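## Task

Put the cartridge marked by a wide green band into the sealant gun. It must sit all the way forward in the cup of the gun's front ring, with its nozzle sticking out through that ring. The plunger rod can only be drawn back while its small thumb plate, just behind the handle, is held pushed toward the front of the gun. The loaded gun must end up resting on the table itself, not leaning on or lying on any other object. Then state that you are finished.

## Robot and tools

ROBOT. Two arms, left_arm and right_arm, each a six-joint arm ending in a parallel two-finger gripper with a wrist camera. The bases sit on tilted plates joined to one metal frame behind them; a plate and its half of that frame count as part of its arm for clearance warnings. Calibrated bases in the scene frame: left_arm (-0.026, +0.221, +0.299) m, quat_wxyz (+0.954, -0.139, +0.265, -0.014); right_arm (-0.039, -0.156, +0.299) m, quat_wxyz (+0.954, +0.150, +0.259, -0.028).

FRAME. Everything is in the scene frame: origin at table-top height, centred between the nominal bases, +z up, +x forward over the table, +y toward left_arm's side (image left/right do not follow arm names). A gripper's fingers point along its own +z and separate along its own y. end_effector_position is the spot between the pads, about 1 cm short of the tips. Reported poses may be off by a few centimetres, more at long reach, and an arm can rest a centimetre or more from its command because of friction and weight, without touching anything.

ROW FORMAT. Every motion command uses rows of 16 numbers, both arms always included: left_arm x, y, z, qw, qx, qy, qz, opening, then right_arm the same eight. x, y, z is an absolute goal position in metres and qw..qz an absolute goal orientation (w first), both in the scene frame, so each half is a pose. Opening is absolute too, from -1 (closed) to +1 (fully open, 0.094 m). To keep an arm still, resend its last reported pose and the opening it should keep, unchanged, in every call; to keep orientation, repeat the same quaternion rather than copying a drifted reading. Sending 0 as an opening is a real command, not a placeholder.

TOOLS.
execute_actions(actions, cameras): actions is a list of actions, each a table of at most 15 rows; each row lasts one 1/30 s step and a short table repeats its final row to fill 15 steps (0.5 s). Each target must lie within 0.6 m of that gripper's current position along each of its axes, or the action is rejected for both arms; if the first action fails this check against the latest state, the whole call is rejected. An empty list just reports state and images. Per step the controller limits the command to 100 mm and 20 degrees from the measured pose, so long jumps need several actions; the result's "Hand target" shows where each arm is actually headed.
move(target, speed, blend, opening_speed, blocking, cameras): straight-line paths to one row or a list of up to 15 rows (no 0.6 m rule), all in at most 10 s. speed is metres per second, 0.002 to 0.5, default 0.25 (rotation up to twice that in rad/s), one value or one per target. blend, in metres, rounds corners of a list. opening_speed is per second on the -1..+1 scale, at least 0.2; use a low value to close gently. Openings in later list rows apply only after arrival and a full stop. blocking=false returns after about 0.5 s while motion continues; a new move replaces it. Paths ignore obstacles and the other arm; grippers lag and overshoot more when fast or stretched. Avoid routing a gripper near its own base (go around it), since that can flip the shoulder. The result adds a "move:" line: done, off_target, moving, held or fault, plus limits (paced = command clipped, held = steps withheld). Done means within 10 mm and 2 degrees, not that contact happened.
wait(seconds 0 to 10, cameras): let time pass holding commands.
stop(cameras): brake a running move; it needs room.
zoom_image(camera, region [x0, y0, x1, y1] in pixels, at most 504 by 504): closer look at cam_high, cam_low, cam_left_wrist or cam_right_wrist, from its latest image.
read_manual(section): licence texts only.
finished_scene(scene 1 or 2): ends the scene permanently; the goal must hold with the robot released.

RESULTS. Each result gives per-arm pose, Hand target, joint positions (last value is finger opening in metres), joint velocities ("within noise" means at rest), joint torques (include gravity, carry offsets and noise; joints 1 to 3 wrap sign past ±28 N m), grip_measured on the command scale (up to ~1.6 mm wide when empty, ~3 mm narrow on a squeezed hard part), Tool commands, and camera images (896x504 each) with calibration changes. Gripping force is about 50 to 64 N per pad and reaches its limit roughly 0.05 below the first-touch reading (0.11 or more for round or small parts). Release by commanding well above grip_measured.

STRATEGY HINT. One arm typically holds the thumb plate pressed forward while the plunger is pulled back, then the cartridge is inserted nozzle-first into the front ring's cup and pushed fully home; finally the gun must rest flat on the table.

AVOID. Dropping parts, releasing moving parts, fast impacts, heavy presses, and any collision between the arms or grippers (the clearance check does not catch gripper-to-gripper contact). Nothing may leave the table. Occasional tugs on held parts can occur. Long holds, stretched poses or pushing against unreachable targets heat motors: MOTOR HOT at 75 °C, fault and arm fold at 90 °C, collapse at 100 °C. Faster, smoother, low-effort completion is better.

Each tool is called after ">>>" as a command line: name --argument value for each argument, lists and objects as JSON in quotes; but a table of rows of numbers goes row by row, as --pt "numbers of a row", without its own name.

## Session

>>> execute_actions --actions '[]'

Scene clock: 0.00 s.
left_arm: end_effector_position=(+0.1719, +0.3254, +0.2032) grip_measured=+1.000 end_effector_quat_wxyz=(+0.242, +0.062, +0.968, -0.030) | right_arm: end_effector_position=(+0.2247, -0.4321, +0.3854) grip_measured=+1.000 end_effector_quat_wxyz=(-0.010, +0.988, +0.156, +0.001)
Joint positions: left_arm=[1.025 0.795 0.06 -0.008 0.717 0.898 0.094] | right_arm=[-1.076 1.221 1.495 -1.337 -0.327 1.775 0.094]
Joint velocities: within noise
Joint torques (N m): no reading
Motor temperatures (°C): left_arm=[30 35 33 30 27 29 27] | right_arm=[29 30 36 31 29 27 27]
Heat: left arm: 35 °C; right arm: 36 °C.
Hand target: left_arm +0.1724, +0.3237, +0.2038; +0.244, +0.061, +0.967, -0.035 | right_arm +0.2237, -0.4325, +0.3886; -0.006, +0.988, +0.155, -0.001
Tool commands: left_gripper/opening=+1.0 right_gripper/opening=+1.0

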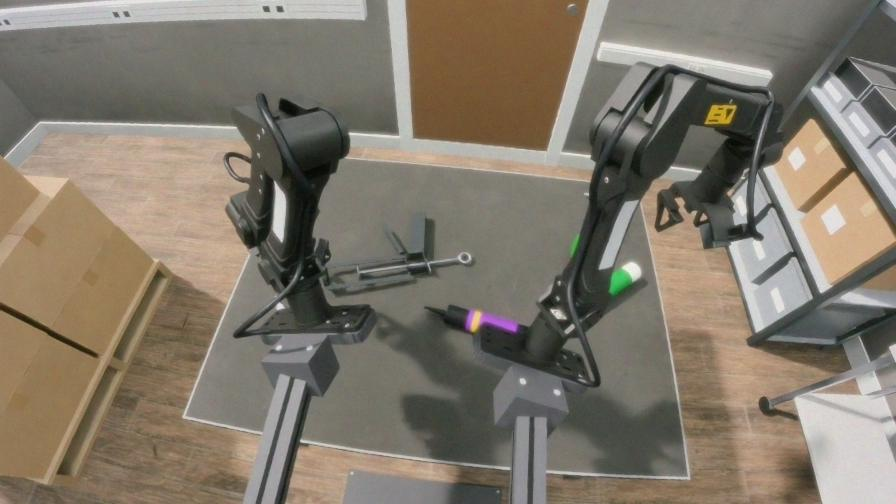

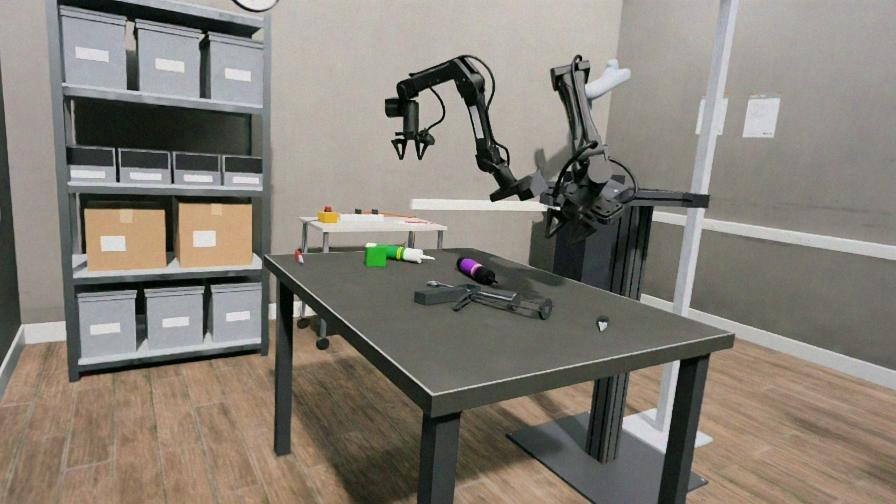

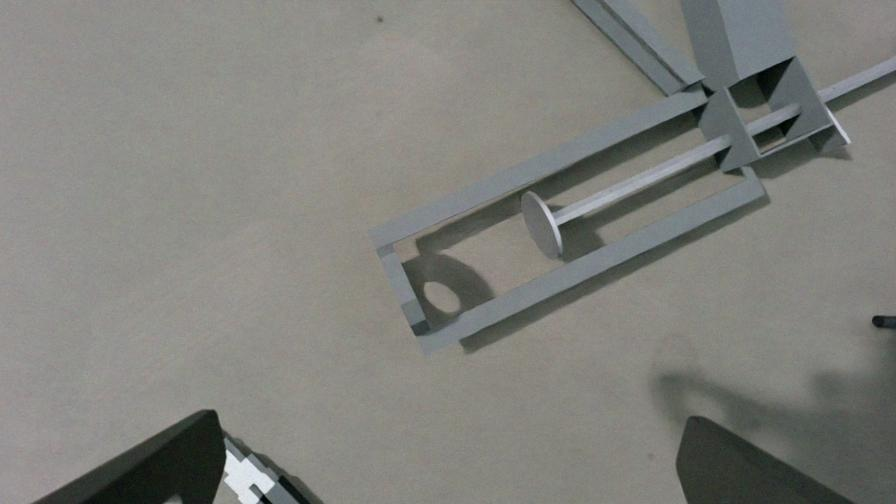

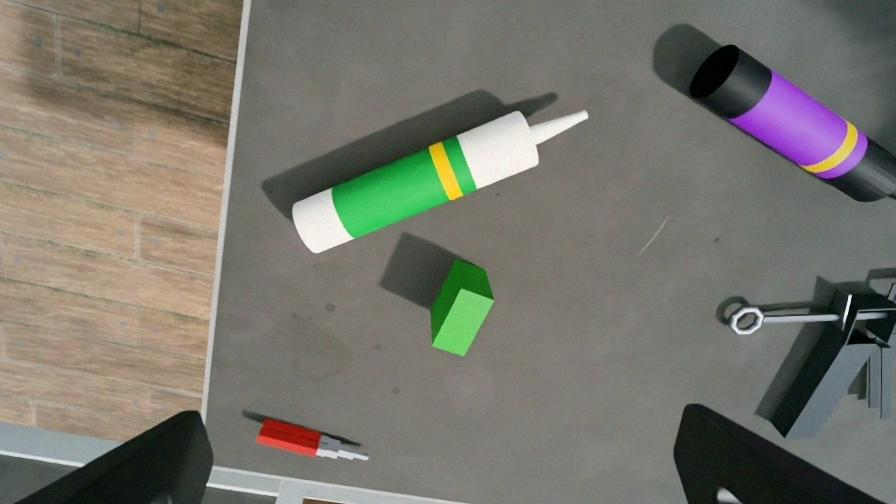

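>>> zoom_image --camera "cam_left_wrist" --region '[350, 0, 854, 370]'

>>> zoom_image --camera "cam_right_wrist" --region '[650, 200, 896, 504]'

>>> zoom_image --camera "cam_high" --region '[300, 190, 500, 350]'

>>> zoom_image --camera "cam_low" --region '[350, 220, 650, 350]'

Scaled by 1.000.

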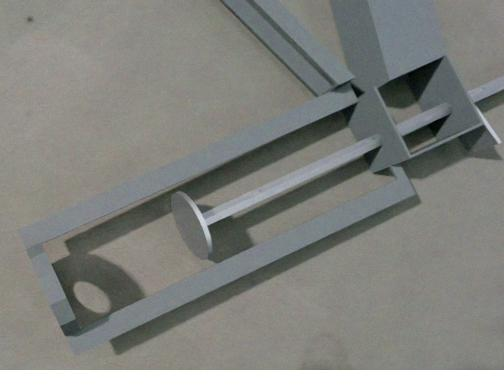

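Scaled by 1.658.

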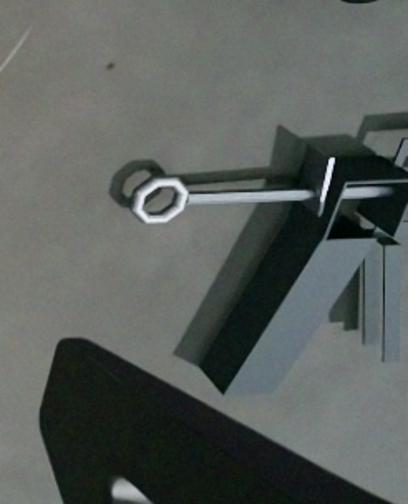

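Scaled by 2.520.

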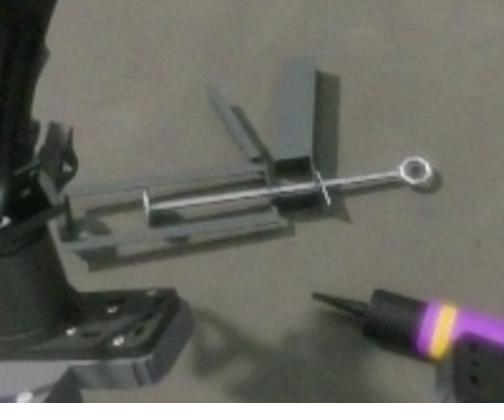

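Scaled by 1.680.

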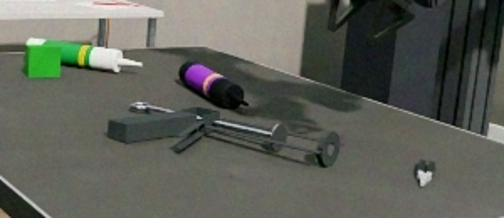

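>>> move --target '[0.1719, 0.3254, 0.2032, 0.242, 0.062, 0.968, -0.030, 1, 0.24, 0.02, 0.24, 0, 0.988, 0.156, 0, 1]'

Scene clock: 91.13 s.
left_arm: end_effector_position=(+0.1716, +0.3258, +0.2030) grip_measured=+1.000 end_effector_quat_wxyz=(+0.241, +0.062, +0.968, -0.029) | right_arm: end_effector_position=(+0.2411, +0.0174, +0.2332) grip_measured=+1.000 end_effector_quat_wxyz=(-0.307, +0.731, +0.589, +0.156)
Joint positions: left_arm=[1.025 0.795 0.06 -0.008 0.714 0.898 0.094] | right_arm=[0.466 1.538 0.747 -0.332 -0.212 2.089 0.094]
Joint velocities: within noise
Joint torques (N m): left_arm=[-0.03 -1.37 3.78 1.1 0.19 -0.02] | right_arm=[4.41 -8.02 2.24 0.37 -0.43 0.1]
Motor temperatures (°C): left_arm=[29 34 33 30 27 29 27] | right_arm=[29 35 37 30 28 27 26]
Heat: left arm: 34 °C; right arm: 37 °C.
Hand target: left_arm +0.1719, +0.3254, +0.2032; +0.242, +0.062, +0.968, -0.030 | right_arm +0.2401, +0.0195, +0.2396; -0.306, +0.729, +0.591, +0.163
Off the commanded pose: left_arm 0.001 m, 0 deg | right_arm 0.007 m, 71 deg; orientation clipped.
joint sent to its limit (right arm) — joint 6 (wrist roll), upper limit. The joint targets are off in orientation, not in position.
move: off_target (right_arm); limits=paced
camera_calibration:
cam_left_wrist: T_world_to_cam=[[-0.129136, -0.991406, 0.0209255, 0.342415], [-0.990067, 0.127721, -0.0587801, 0.179675], [0.0556023, -0.0283083, -0.998052, 0.284954], [0, 0, 0, 1]] pos_world=[0.206265, 0.32459, 0.287795]
cam_right_wrist: T_world_to_cam=[[-0.954486, 0.12172, 0.272289, 0.164457], [0.298086, 0.42015, 0.857099, -0.241063], [-0.0100762, 0.899254, -0.43731, 0.175927], [0, 0, 0, 1]] pos_world=[0.230602, -0.0769377, 0.23877]

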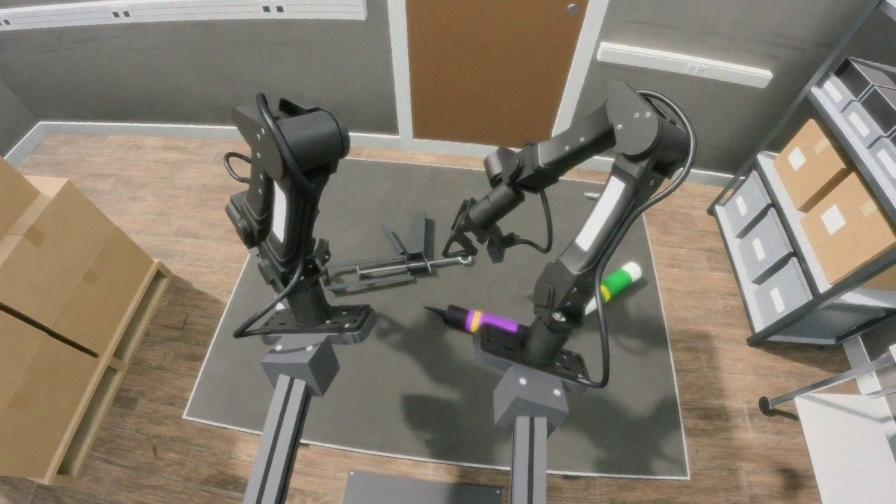

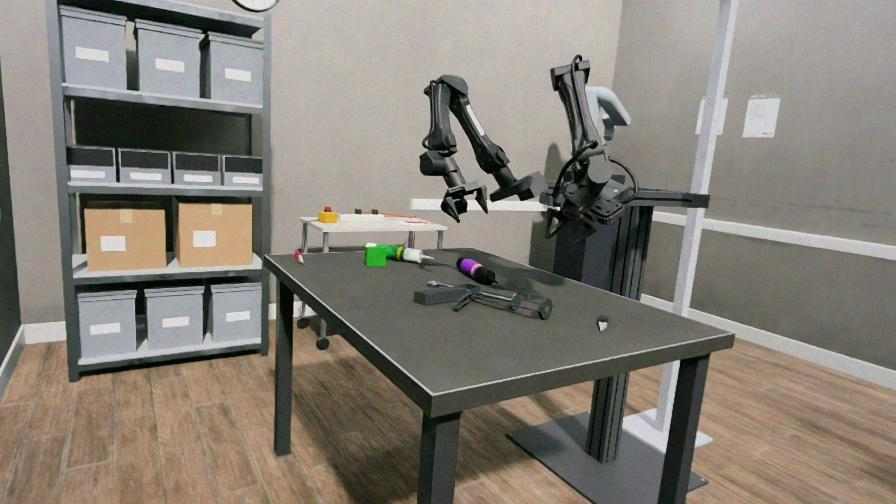

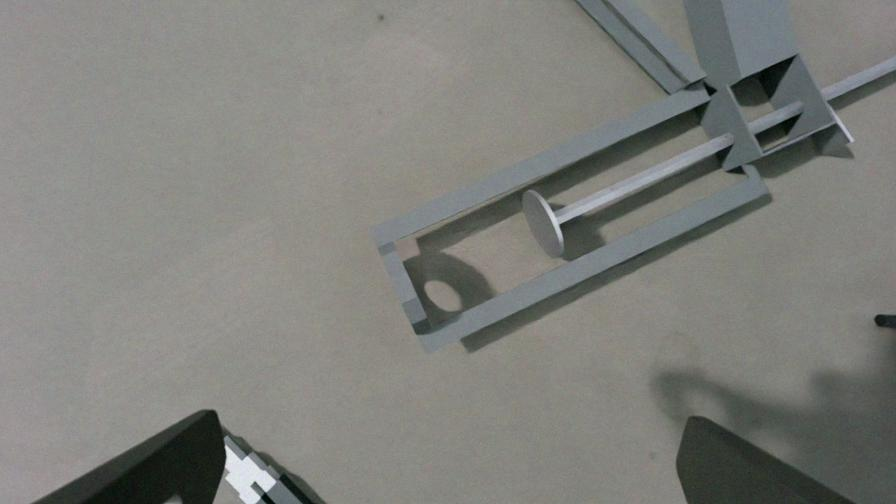

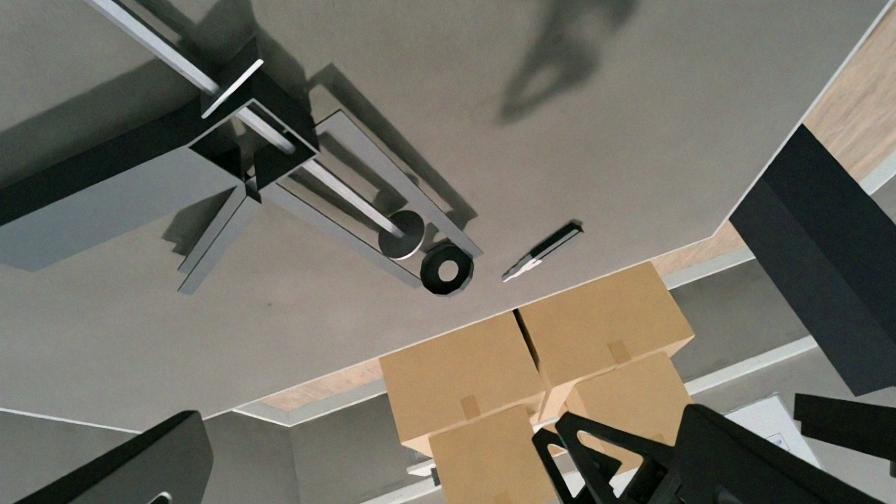

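>>> zoom_image --camera "cam_right_wrist" --region '[50, 0, 500, 310]'

Scaled by 1.120.

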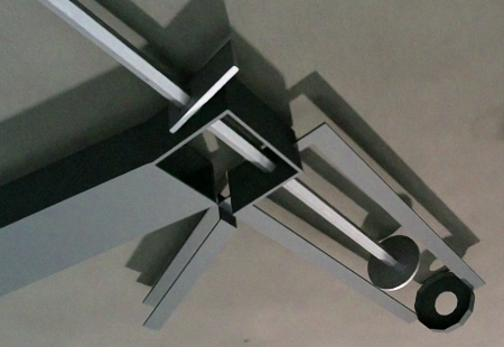

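>>> move --target '[0.1719, 0.3254, 0.2032, 0.242, 0.062, 0.968, -0.030, 1, 0.32, 0.03, 0.22, 0, -0.156, 0.988, 0, 1]'

Scene clock: 108.67 s.
left_arm: end_effector_position=(+0.1715, +0.3258, +0.2029) grip_measured=+1.000 end_effector_quat_wxyz=(+0.240, +0.062, +0.968, -0.029) | right_arm: end_effector_position=(+0.3261, +0.0221, +0.2219) grip_measured=+1.000 end_effector_quat_wxyz=(-0.002, -0.140, +0.990, +0.003)
Joint positions: left_arm=[1.025 0.795 0.06 -0.008 0.713 0.898 0.094] | right_arm=[0.732 1.927 1.321 -0.736 0.561 0.327 0.094]
Joint velocities: within noise
Joint torques (N m): left_arm=[-0.08 -1.4 3.66 1.1 0.2 -0.04] | right_arm=[7.05 -7.23 3.34 0.34 0.11 -0.04]
Motor temperatures (°C): left_arm=[29 34 33 30 27 29 27] | right_arm=[30 33 36 29 28 27 26]
Heat: left arm: 34 °C; right arm: 36 °C.
Hand target: left_arm +0.1719, +0.3254, +0.2032; +0.242, +0.062, +0.968, -0.030 | right_arm +0.3199, +0.0297, +0.2201; +0.000, -0.156, +0.988, +0.000
Off the commanded pose: left_arm 0.001 m, 0 deg | right_arm 0.010 m, 2 deg.
move: done
camera_calibration:
cam_left_wrist: T_world_to_cam=[[-0.129028, -0.991425, 0.0207144, 0.342488], [-0.990096, 0.127633, -0.0584806, 0.1796], [0.0553352, -0.0280549, -0.998074, 0.284899], [0, 0, 0, 1]] pos_world=[0.206247, 0.324621, 0.287759]
cam_right_wrist: T_world_to_cam=[[0.269252, -0.963063, -0.00363723, -0.065847], [-0.868593, -0.244468, 0.431023, 0.23099], [-0.415991, -0.112895, -0.902334, 0.425534], [0, 0, 0, 1]] pos_world=[0.395384, 0.0410954, 0.284172]

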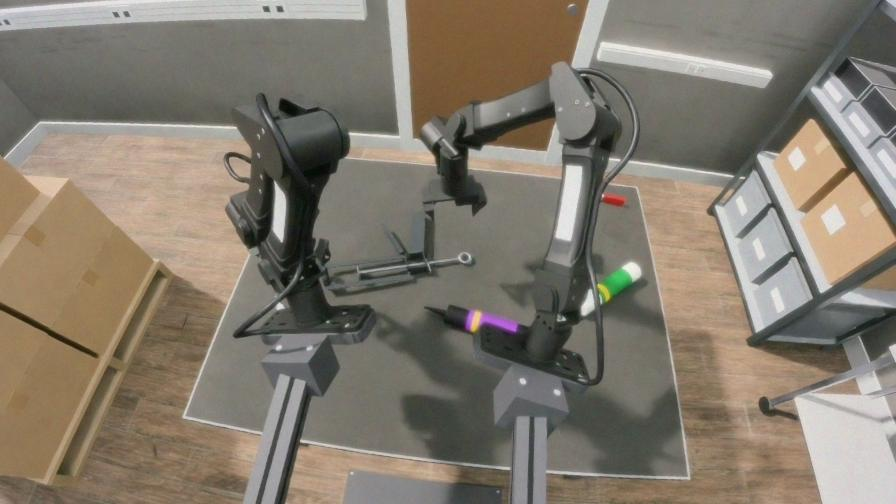

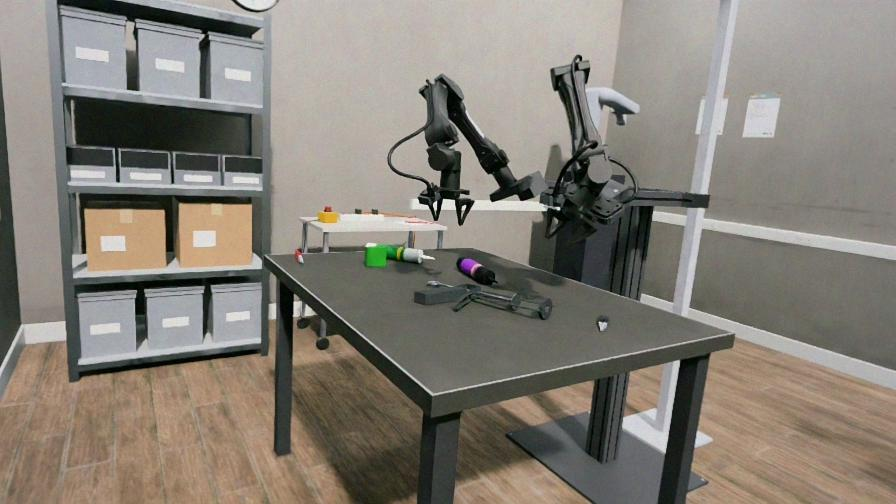

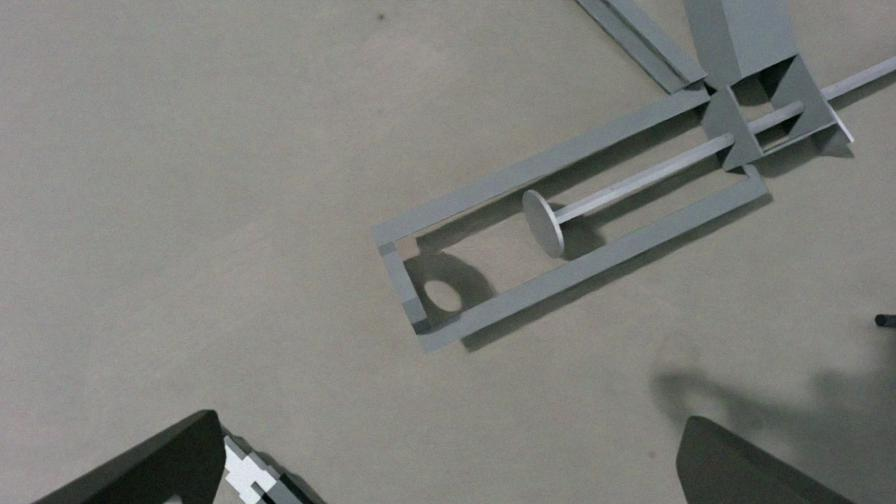

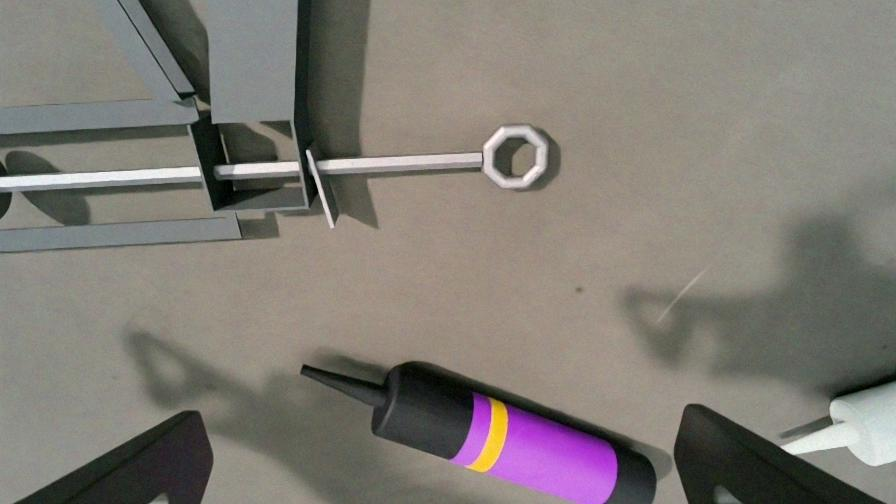

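>>> move --target '[0.1719, 0.3254, 0.2032, 0.242, 0.062, 0.968, -0.030, 1, 0.325, 0.11, 0.15, 0, -0.156, 0.988, 0, 1]' --cameras '["cam_right_wrist"]'

>>> zoom_image --camera "cam_right_wrist" --region '[200, 0, 700, 400]'

Scene clock: 149.27 s.
left_arm: end_effector_position=(+0.1715, +0.3258, +0.2029) grip_measured=+1.000 end_effector_quat_wxyz=(+0.240, +0.062, +0.968, -0.029) | right_arm: end_effector_position=(+0.3247, +0.0984, +0.1468) grip_measured=+1.000 end_effector_quat_wxyz=(-0.011, -0.152, +0.988, -0.002)
Joint positions: left_arm=[1.025 0.795 0.06 -0.008 0.713 0.898 0.094] | right_arm=[0.763 2.307 1.56 -0.638 0.567 0.351 0.094]
Joint velocities: within noise
Joint torques (N m): left_arm=[0.09 -1.31 3.69 1.11 0.21 -0.05] | right_arm=[8.47 -8.87 5.16 0.24 0.1 0.07]
Motor temperatures (°C): left_arm=[29 33 33 30 27 29 27] | right_arm=[31 34 36 29 28 27 26]
Heat: left arm: 33 °C; right arm: 36 °C.
Hand target: left_arm +0.1719, +0.3254, +0.2032; +0.242, +0.062, +0.968, -0.030 | right_arm +0.3247, +0.1097, +0.1501; +0.000, -0.156, +0.988, +0.000
Off the commanded pose: left_arm 0.001 m, 0 deg | right_arm 0.012 m, 1 deg.
move: off_target (right_arm)
camera_calibration:
cam_right_wrist: T_world_to_cam=[[0.292769, -0.956177, 0.00333104, -0.00156001], [-0.855467, -0.260374, 0.44764, 0.275646], [-0.427156, -0.133905, -0.894208, 0.370326], [0, 0, 0, 1]] pos_world=[0.39445, 0.119868, 0.207763]
Images, in order (width x height): cam_right_wrist 896x504.

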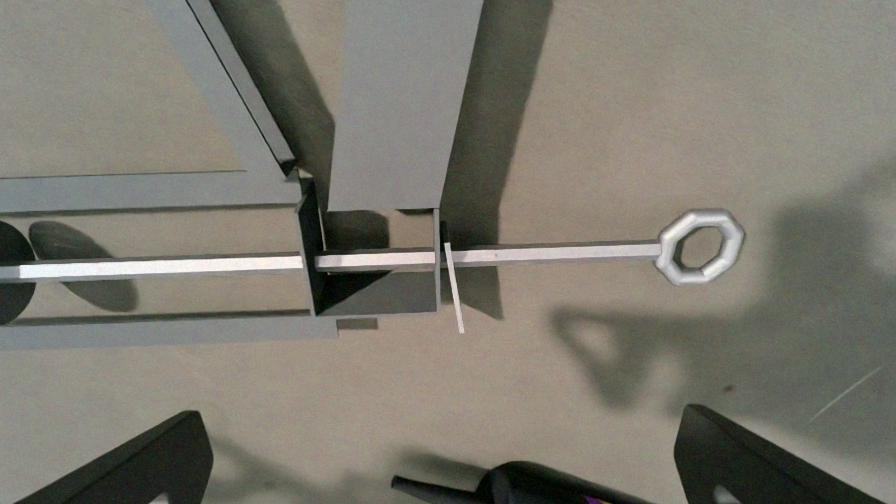

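Scaled by 1.008.

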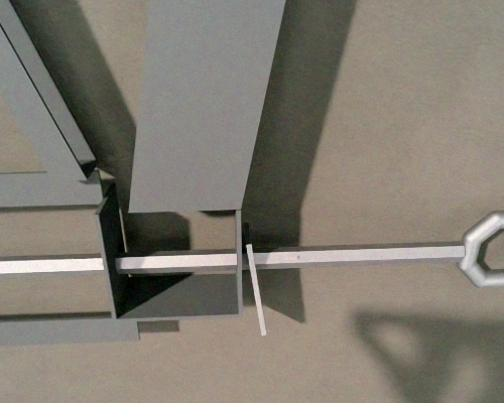

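>>> move --target '[0.1719, 0.3254, 0.2032, 0.242, 0.062, 0.968, -0.030, 1, 0.345, -0.02, 0.14, 0, 0.581, 0.814, 0, 1]' --cameras '["cam_right_wrist"]'

>>> move --target '[0.26, 0.15, 0.17, 0, -0.156, 0.988, 0, 1, 0.345, -0.02, 0.14, 0, 0.581, 0.814, 0, 1]' --cameras '["cam_left_wrist", "cam_right_wrist","cam_low"]'

Scene clock: 234.93 s.
left_arm: end_effector_position=(+0.1715, +0.3258, +0.2029) grip_measured=+1.000 end_effector_quat_wxyz=(+0.240, +0.062, +0.968, -0.029) | right_arm: end_effector_position=(+0.3394, -0.0170, +0.1321) grip_measured=+1.000 end_effector_quat_wxyz=(-0.005, +0.572, +0.820, -0.010)
Joint positions: left_arm=[1.025 0.795 0.06 -0.008 0.713 0.898 0.094] | right_arm=[0.516 2.048 1.246 -0.441 0.508 1.596 0.094]
Joint velocities: within noise
Joint torques (N m): left_arm=[0.08 -1.4 3.69 1.13 0.22 -0.03] | right_arm=[4.82 -11.79 2.06 0.29 -0.07 0.05]
Motor temperatures (°C): left_arm=[29 33 32 30 27 29 27] | right_arm=[33 34 36 28 28 27 26]
Heat: left arm: 33 °C; right arm: 36 °C.
Hand target: left_arm +0.1719, +0.3254, +0.2032; +0.242, +0.062, +0.968, -0.030 | right_arm +0.3449, -0.0199, +0.1398; +0.000, +0.581, +0.814, +0.000
Off the commanded pose: left_arm 0.001 m, 0 deg | right_arm 0.010 m, 2 deg.
move: done
camera_calibration:
cam_right_wrist: T_world_to_cam=[[-0.940786, -0.338066, 0.0251507, 0.310096], [-0.295923, 0.85517, 0.425575, 0.0967073], [-0.165381, 0.392932, -0.904574, 0.269428], [0, 0, 0, 1]] pos_world=[0.364911, -0.0837352, 0.194762]
Images, in order (width x height): cam_right_wrist 896x504.

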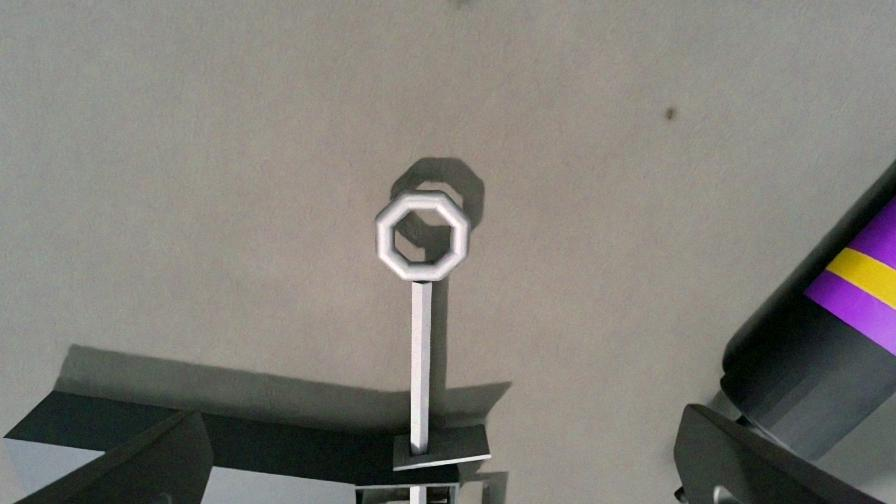

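Scene clock: 237.23 s.
left_arm: end_effector_position=(+0.2624, +0.1519, +0.1717) grip_measured=+1.000 end_effector_quat_wxyz=(+0.007, -0.160, +0.987, -0.007) | right_arm: end_effector_position=(+0.3395, -0.0169, +0.1321) grip_measured=+1.000 end_effector_quat_wxyz=(-0.005, +0.573, +0.820, -0.010)
Joint positions: left_arm=[-0.389 1.535 0.664 -0.264 -0.452 -0.633 0.094] | right_arm=[0.516 2.048 1.246 -0.44 0.507 1.597 0.094]
Joint velocities: within noise
Joint torques (N m): left_arm=[-3.6 -4.18 4.37 0.37 -0.11 -0.12] | right_arm=[4.75 -11.6 2.11 0.25 -0.04 0.07]
Motor temperatures (°C): left_arm=[29 33 32 30 27 29 27] | right_arm=[33 35 36 28 28 27 26]
Heat: left arm: 33 °C; right arm: 36 °C.
Hand target: left_arm +0.2600, +0.1500, +0.1701; +0.000, -0.156, +0.988, +0.000 | right_arm +0.3449, -0.0199, +0.1398; +0.000, +0.581, +0.814, +0.000
Off the commanded pose: left_arm 0.004 m, 1 deg | right_arm 0.010 m, 2 deg.
move: done
camera_calibration:
cam_left_wrist: T_world_to_cam=[[0.316819, -0.948444, 0.00889523, 0.0608872], [-0.868156, -0.286197, 0.405458, 0.241128], [-0.382009, -0.136179, -0.91407, 0.360613], [0, 0, 0, 1]] pos_world=[0.327804, 0.175866, 0.231317]
cam_right_wrist: T_world_to_cam=[[-0.941312, -0.336648, 0.0244931, 0.310556], [-0.294832, 0.855376, 0.425917, 0.0962284], [-0.164335, 0.393699, -0.904431, 0.269036], [0, 0, 0, 1]] pos_world=[0.364913, -0.0836828, 0.194733]
Images, in order (width x height): cam_low 896x504, cam_left_wrist 896x504, cam_right_wrist 896x504.

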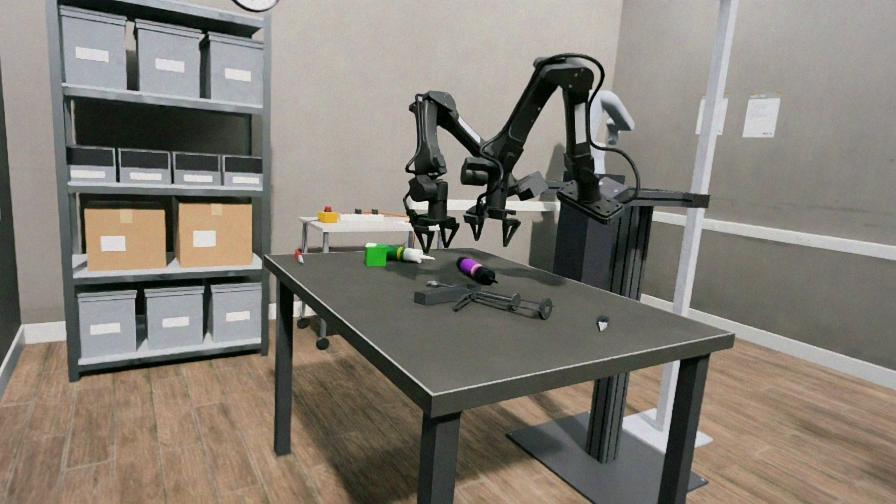

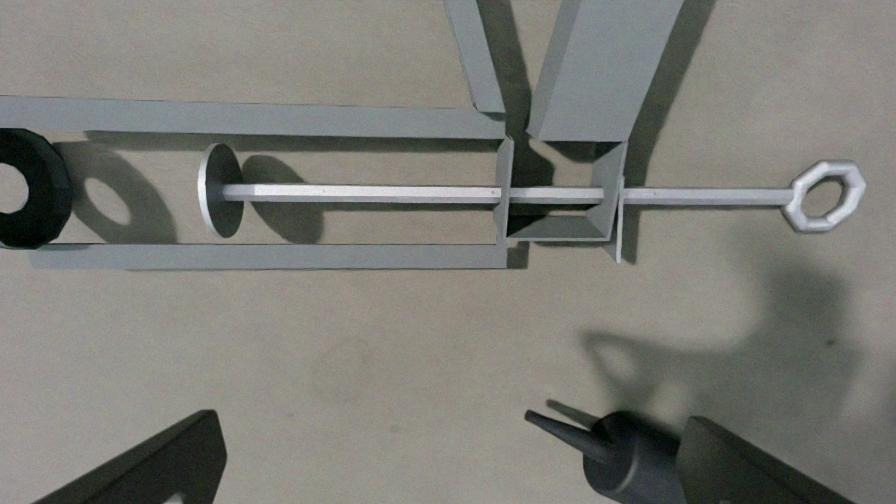

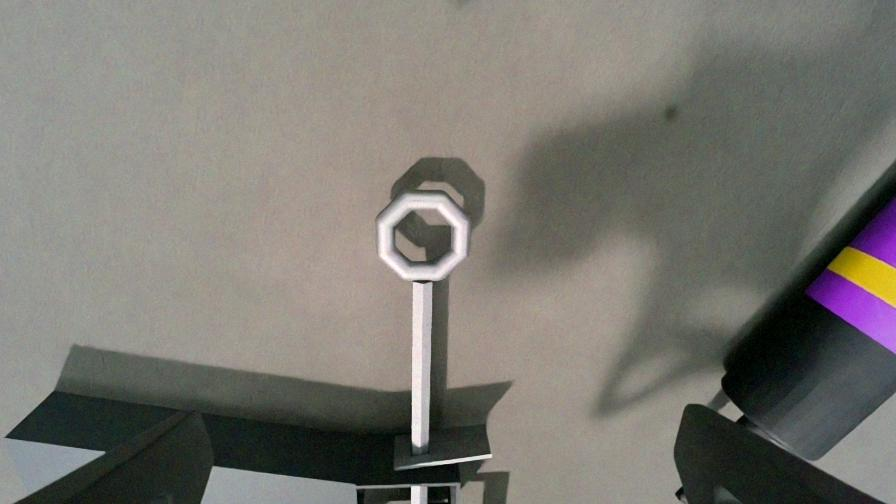

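>>> move --target '[0.286, 0.107, 0.09, 0, -0.156, 0.988, 0, 1, 0.345, -0.02, 0.14, 0, 0.581, 0.814, 0, 1]' --cameras '["cam_left_wrist", "cam_right_wrist","cam_low"]'

>>> zoom_image --camera "cam_low" --region '[380, 180, 580, 340]'

Scene clock: 262.40 s.
left_arm: end_effector_position=(+0.2869, +0.1080, +0.0961) grip_measured=+1.000 end_effector_quat_wxyz=(+0.002, -0.160, +0.987, -0.002) | right_arm: end_effector_position=(+0.3396, -0.0168, +0.1321) grip_measured=+1.000 end_effector_quat_wxyz=(-0.005, +0.573, +0.820, -0.009)
Joint positions: left_arm=[-0.381 1.953 0.863 -0.058 -0.453 -0.632 0.094] | right_arm=[0.516 2.048 1.246 -0.44 0.507 1.597 0.094]
Joint velocities: within noise
Joint torques (N m): left_arm=[-3.67 -5.87 2.45 0.66 -0.02 0.06] | right_arm=[4.7 -11.74 2.04 0.22 -0.06 0.07]
Motor temperatures (°C): left_arm=[30 33 32 29 27 28 27] | right_arm=[31 38 35 28 28 26 26]
Heat: left arm: 33 °C; right arm: 38 °C.
Hand target: left_arm +0.2859, +0.1070, +0.0902; +0.000, -0.156, +0.988, +0.000 | right_arm +0.3449, -0.0199, +0.1398; +0.000, +0.581, +0.814, +0.000
Off the commanded pose: left_arm 0.006 m, 1 deg | right_arm 0.010 m, 2 deg.
move: done
camera_calibration:
cam_left_wrist: T_world_to_cam=[[0.316505, -0.948586, -0.00318766, 0.0134936], [-0.86289, -0.289304, 0.414397, 0.278433], [-0.394013, -0.128408, -0.910091, 0.297111], [0, 0, 0, 1]] pos_world=[0.353052, 0.131503, 0.155059]
cam_right_wrist: T_world_to_cam=[[-0.941382, -0.336477, 0.0241595, 0.310713], [-0.294807, 0.85538, 0.425927, 0.0962158], [-0.16398, 0.393838, -0.904435, 0.268917], [0, 0, 0, 1]] pos_world=[0.364961, -0.0836632, 0.194731]
Images, in order (width x height): cam_low 896x504, cam_left_wrist 896x504, cam_right_wrist 896x504.

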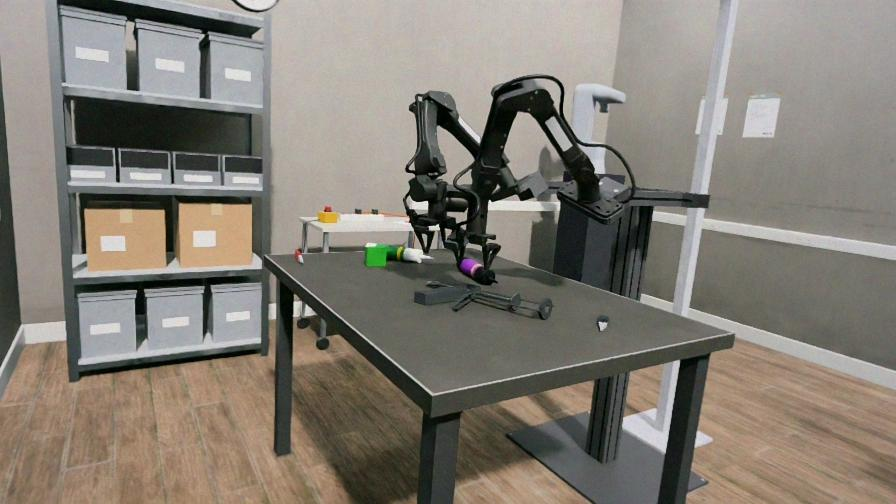

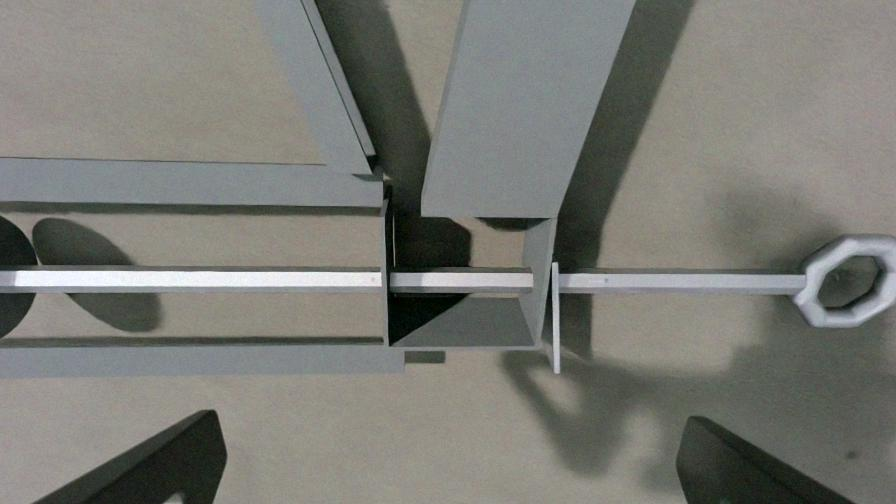

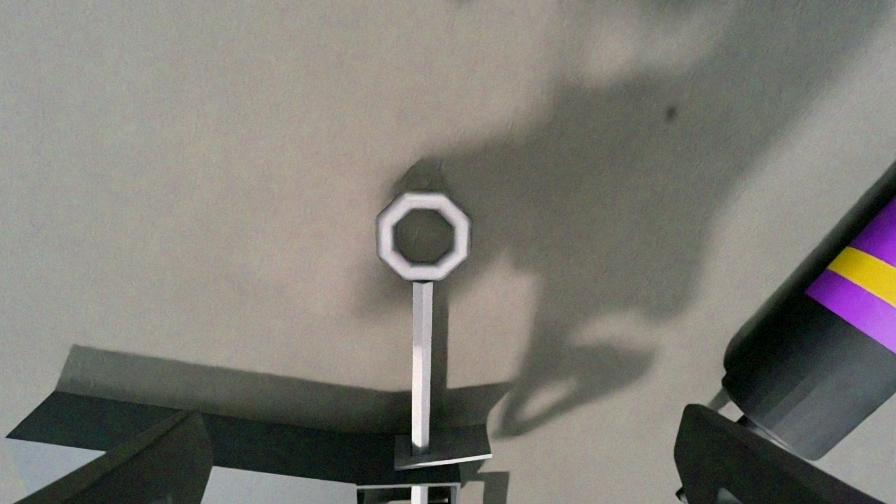

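Scaled by 2.520.

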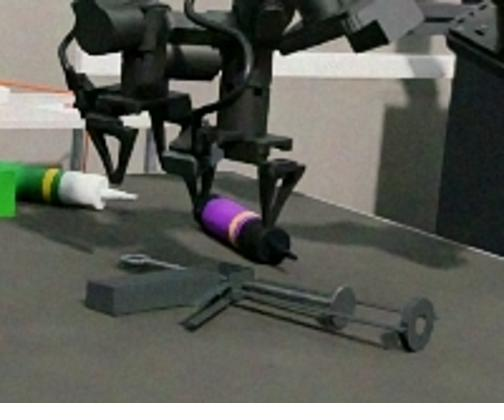

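>>> move --target '[0.282, 0.098, 0.058, 0, -0.156, 0.988, 0, 1, 0.345, -0.02, 0.14, 0, 0.581, 0.814, 0, 1]' --cameras '["cam_left_wrist", "cam_right_wrist","cam_low"]' --speed 0.1

>>> zoom_image --camera "cam_low" --region '[400, 200, 560, 330]'

Scene clock: 279.77 s.
left_arm: end_effector_position=(+0.2842, +0.0993, +0.0645) grip_measured=+1.000 end_effector_quat_wxyz=(+0.003, -0.160, +0.987, -0.001) | right_arm: end_effector_position=(+0.3396, -0.0168, +0.1321) grip_measured=+1.000 end_effector_quat_wxyz=(-0.005, +0.573, +0.820, -0.009)
Joint positions: left_arm=[-0.365 2.086 0.9 0.045 -0.449 -0.617 0.094] | right_arm=[0.516 2.048 1.246 -0.44 0.507 1.597 0.094]
Joint velocities: within noise
Joint torques (N m): left_arm=[-4.12 -6.08 1.95 0.69 0 0.08] | right_arm=[4.77 -11.73 2.14 0.24 -0.05 0.06]
Motor temperatures (°C): left_arm=[30 33 31 29 27 28 27] | right_arm=[31 39 35 28 28 26 26]
Heat: left arm: 33 °C; right arm: 39 °C.
Hand target: left_arm +0.2819, +0.0981, +0.0582; +0.000, -0.156, +0.988, +0.000 | right_arm +0.3449, -0.0199, +0.1398; +0.000, +0.581, +0.814, +0.000
Off the commanded pose: left_arm 0.007 m, 1 deg | right_arm 0.010 m, 2 deg.
move: done
camera_calibration:
cam_left_wrist: T_world_to_cam=[[0.317813, -0.94814, -0.0049702, 0.00562737], [-0.863172, -0.291493, 0.412268, 0.287163], [-0.392337, -0.126734, -0.911049, 0.265519], [0, 0, 0, 1]] pos_world=[0.350256, 0.122692, 0.12354]
cam_right_wrist: T_world_to_cam=[[-0.941382, -0.336477, 0.0241595, 0.310713], [-0.294807, 0.85538, 0.425927, 0.0962158], [-0.16398, 0.393838, -0.904435, 0.268917], [0, 0, 0, 1]] pos_world=[0.364961, -0.0836632, 0.194731]
Images, in order (width x height): cam_low 896x504, cam_left_wrist 896x504, cam_right_wrist 896x504.

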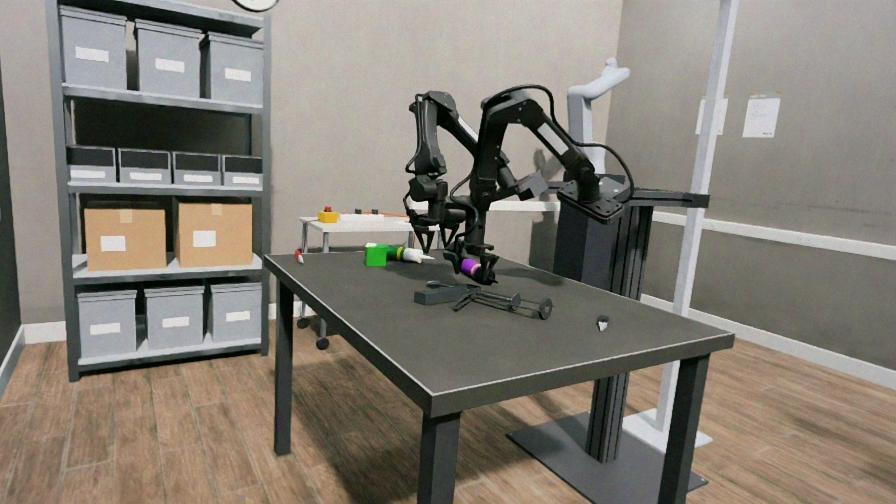

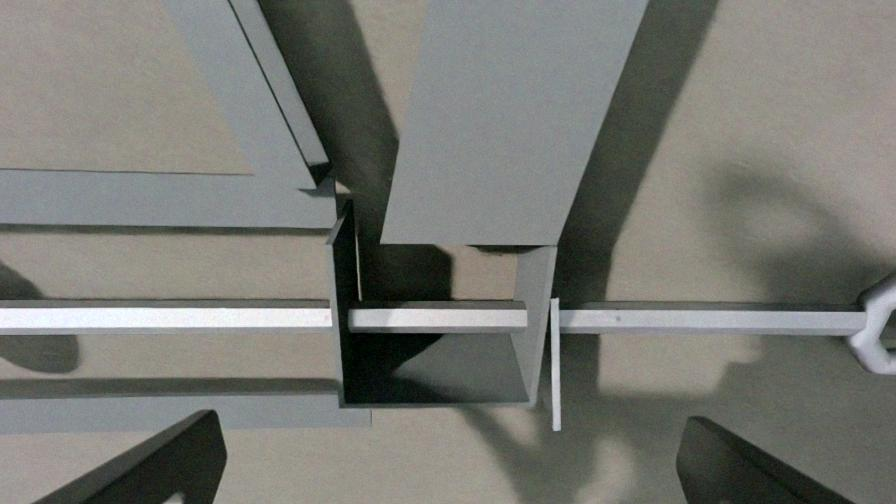

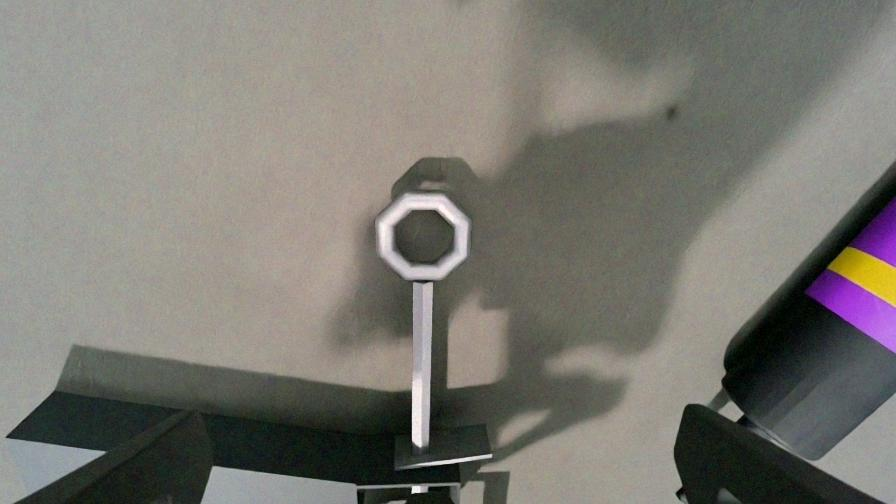

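Scaled by 3.150.

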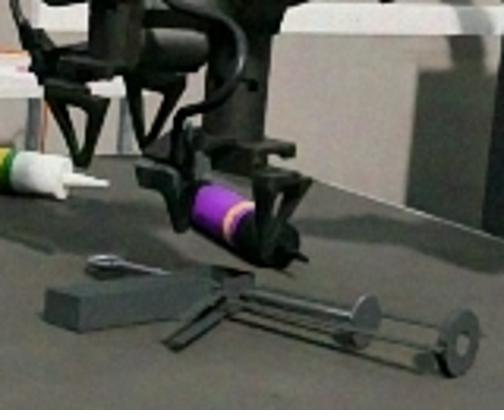

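>>> move --target '[0.2775, 0.0965, 0.032, 0, -0.156, 0.988, 0, 1, 0.345, -0.02, 0.14, 0, 0.581, 0.814, 0, 1]' --cameras '["cam_left_wrist", "cam_right_wrist","cam_low"]' --speed 0.06

>>> zoom_image --camera "cam_low" --region '[400, 200, 560, 330]'

Scene clock: 309.33 s.
left_arm: end_effector_position=(+0.2811, +0.0976, +0.0387) grip_measured=+1.000 end_effector_quat_wxyz=(+0.003, -0.161, +0.987, -0.001) | right_arm: end_effector_position=(+0.3396, -0.0168, +0.1321) grip_measured=+1.000 end_effector_quat_wxyz=(-0.005, +0.573, +0.820, -0.009)
Joint positions: left_arm=[-0.339 2.183 0.927 0.129 -0.439 -0.591 0.094] | right_arm=[0.516 2.048 1.246 -0.44 0.507 1.597 0.094]
Joint velocities: within noise
Joint torques (N m): left_arm=[-4.16 -6.34 1.37 0.7 0 0.1] | right_arm=[4.74 -11.73 2.04 0.22 -0.05 0.08]
Motor temperatures (°C): left_arm=[30 33 31 29 27 28 27] | right_arm=[31 39 35 28 28 26 26]
Heat: left arm: 33 °C; right arm: 39 °C.
Hand target: left_arm +0.2774, +0.0966, +0.0322; +0.000, -0.156, +0.988, +0.000 | right_arm +0.3449, -0.0199, +0.1398; +0.000, +0.581, +0.814, +0.000
Off the commanded pose: left_arm 0.008 m, 1 deg | right_arm 0.010 m, 2 deg.
move: done
camera_calibration:
cam_left_wrist: T_world_to_cam=[[0.318924, -0.94777, -0.00451268, 0.00453717], [-0.863467, -0.292513, 0.410927, 0.29483], [-0.390784, -0.127158, -0.911657, 0.240273], [0, 0, 0, 1]] pos_world=[0.347023, 0.121094, 0.0979132]
cam_right_wrist: T_world_to_cam=[[-0.941382, -0.336477, 0.0241595, 0.310713], [-0.294807, 0.85538, 0.425927, 0.0962158], [-0.16398, 0.393838, -0.904435, 0.268917], [0, 0, 0, 1]] pos_world=[0.364961, -0.0836632, 0.194731]
Images, in order (width x height): cam_low 896x504, cam_left_wrist 896x504, cam_right_wrist 896x504.

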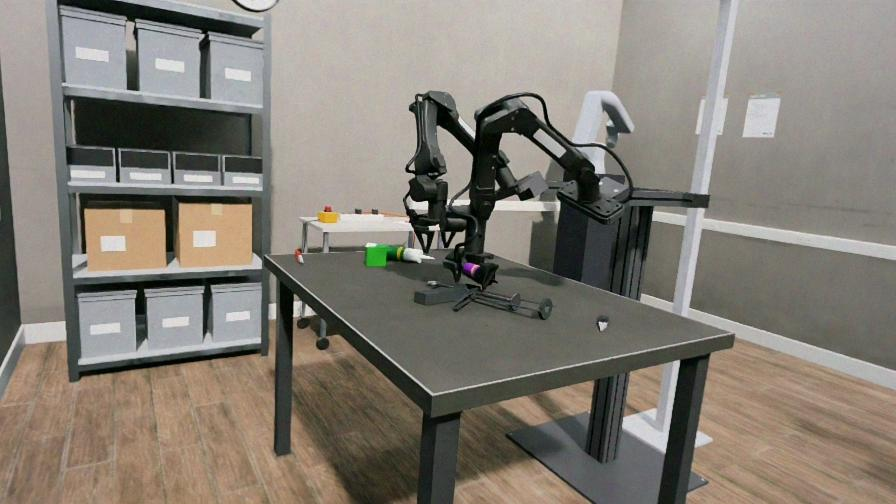

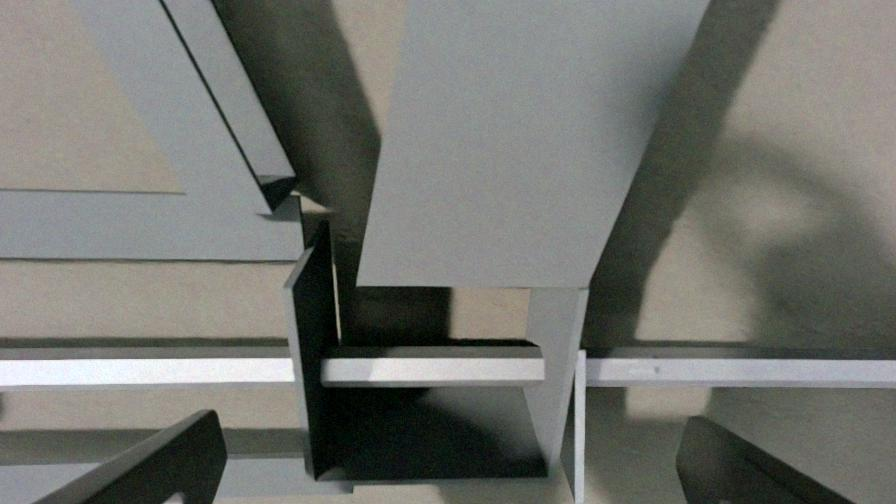

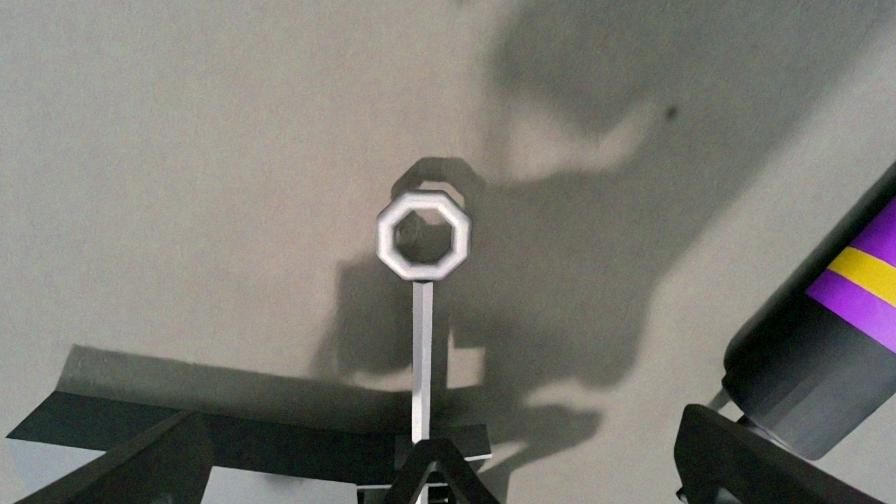

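Scaled by 3.150.

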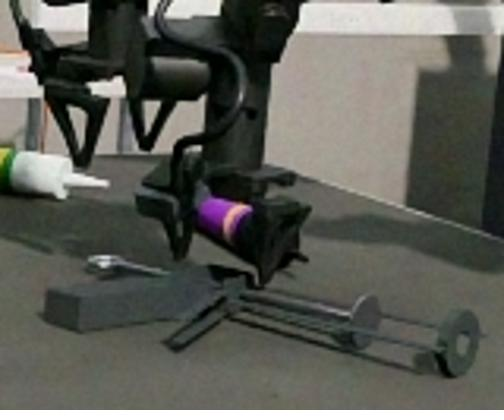

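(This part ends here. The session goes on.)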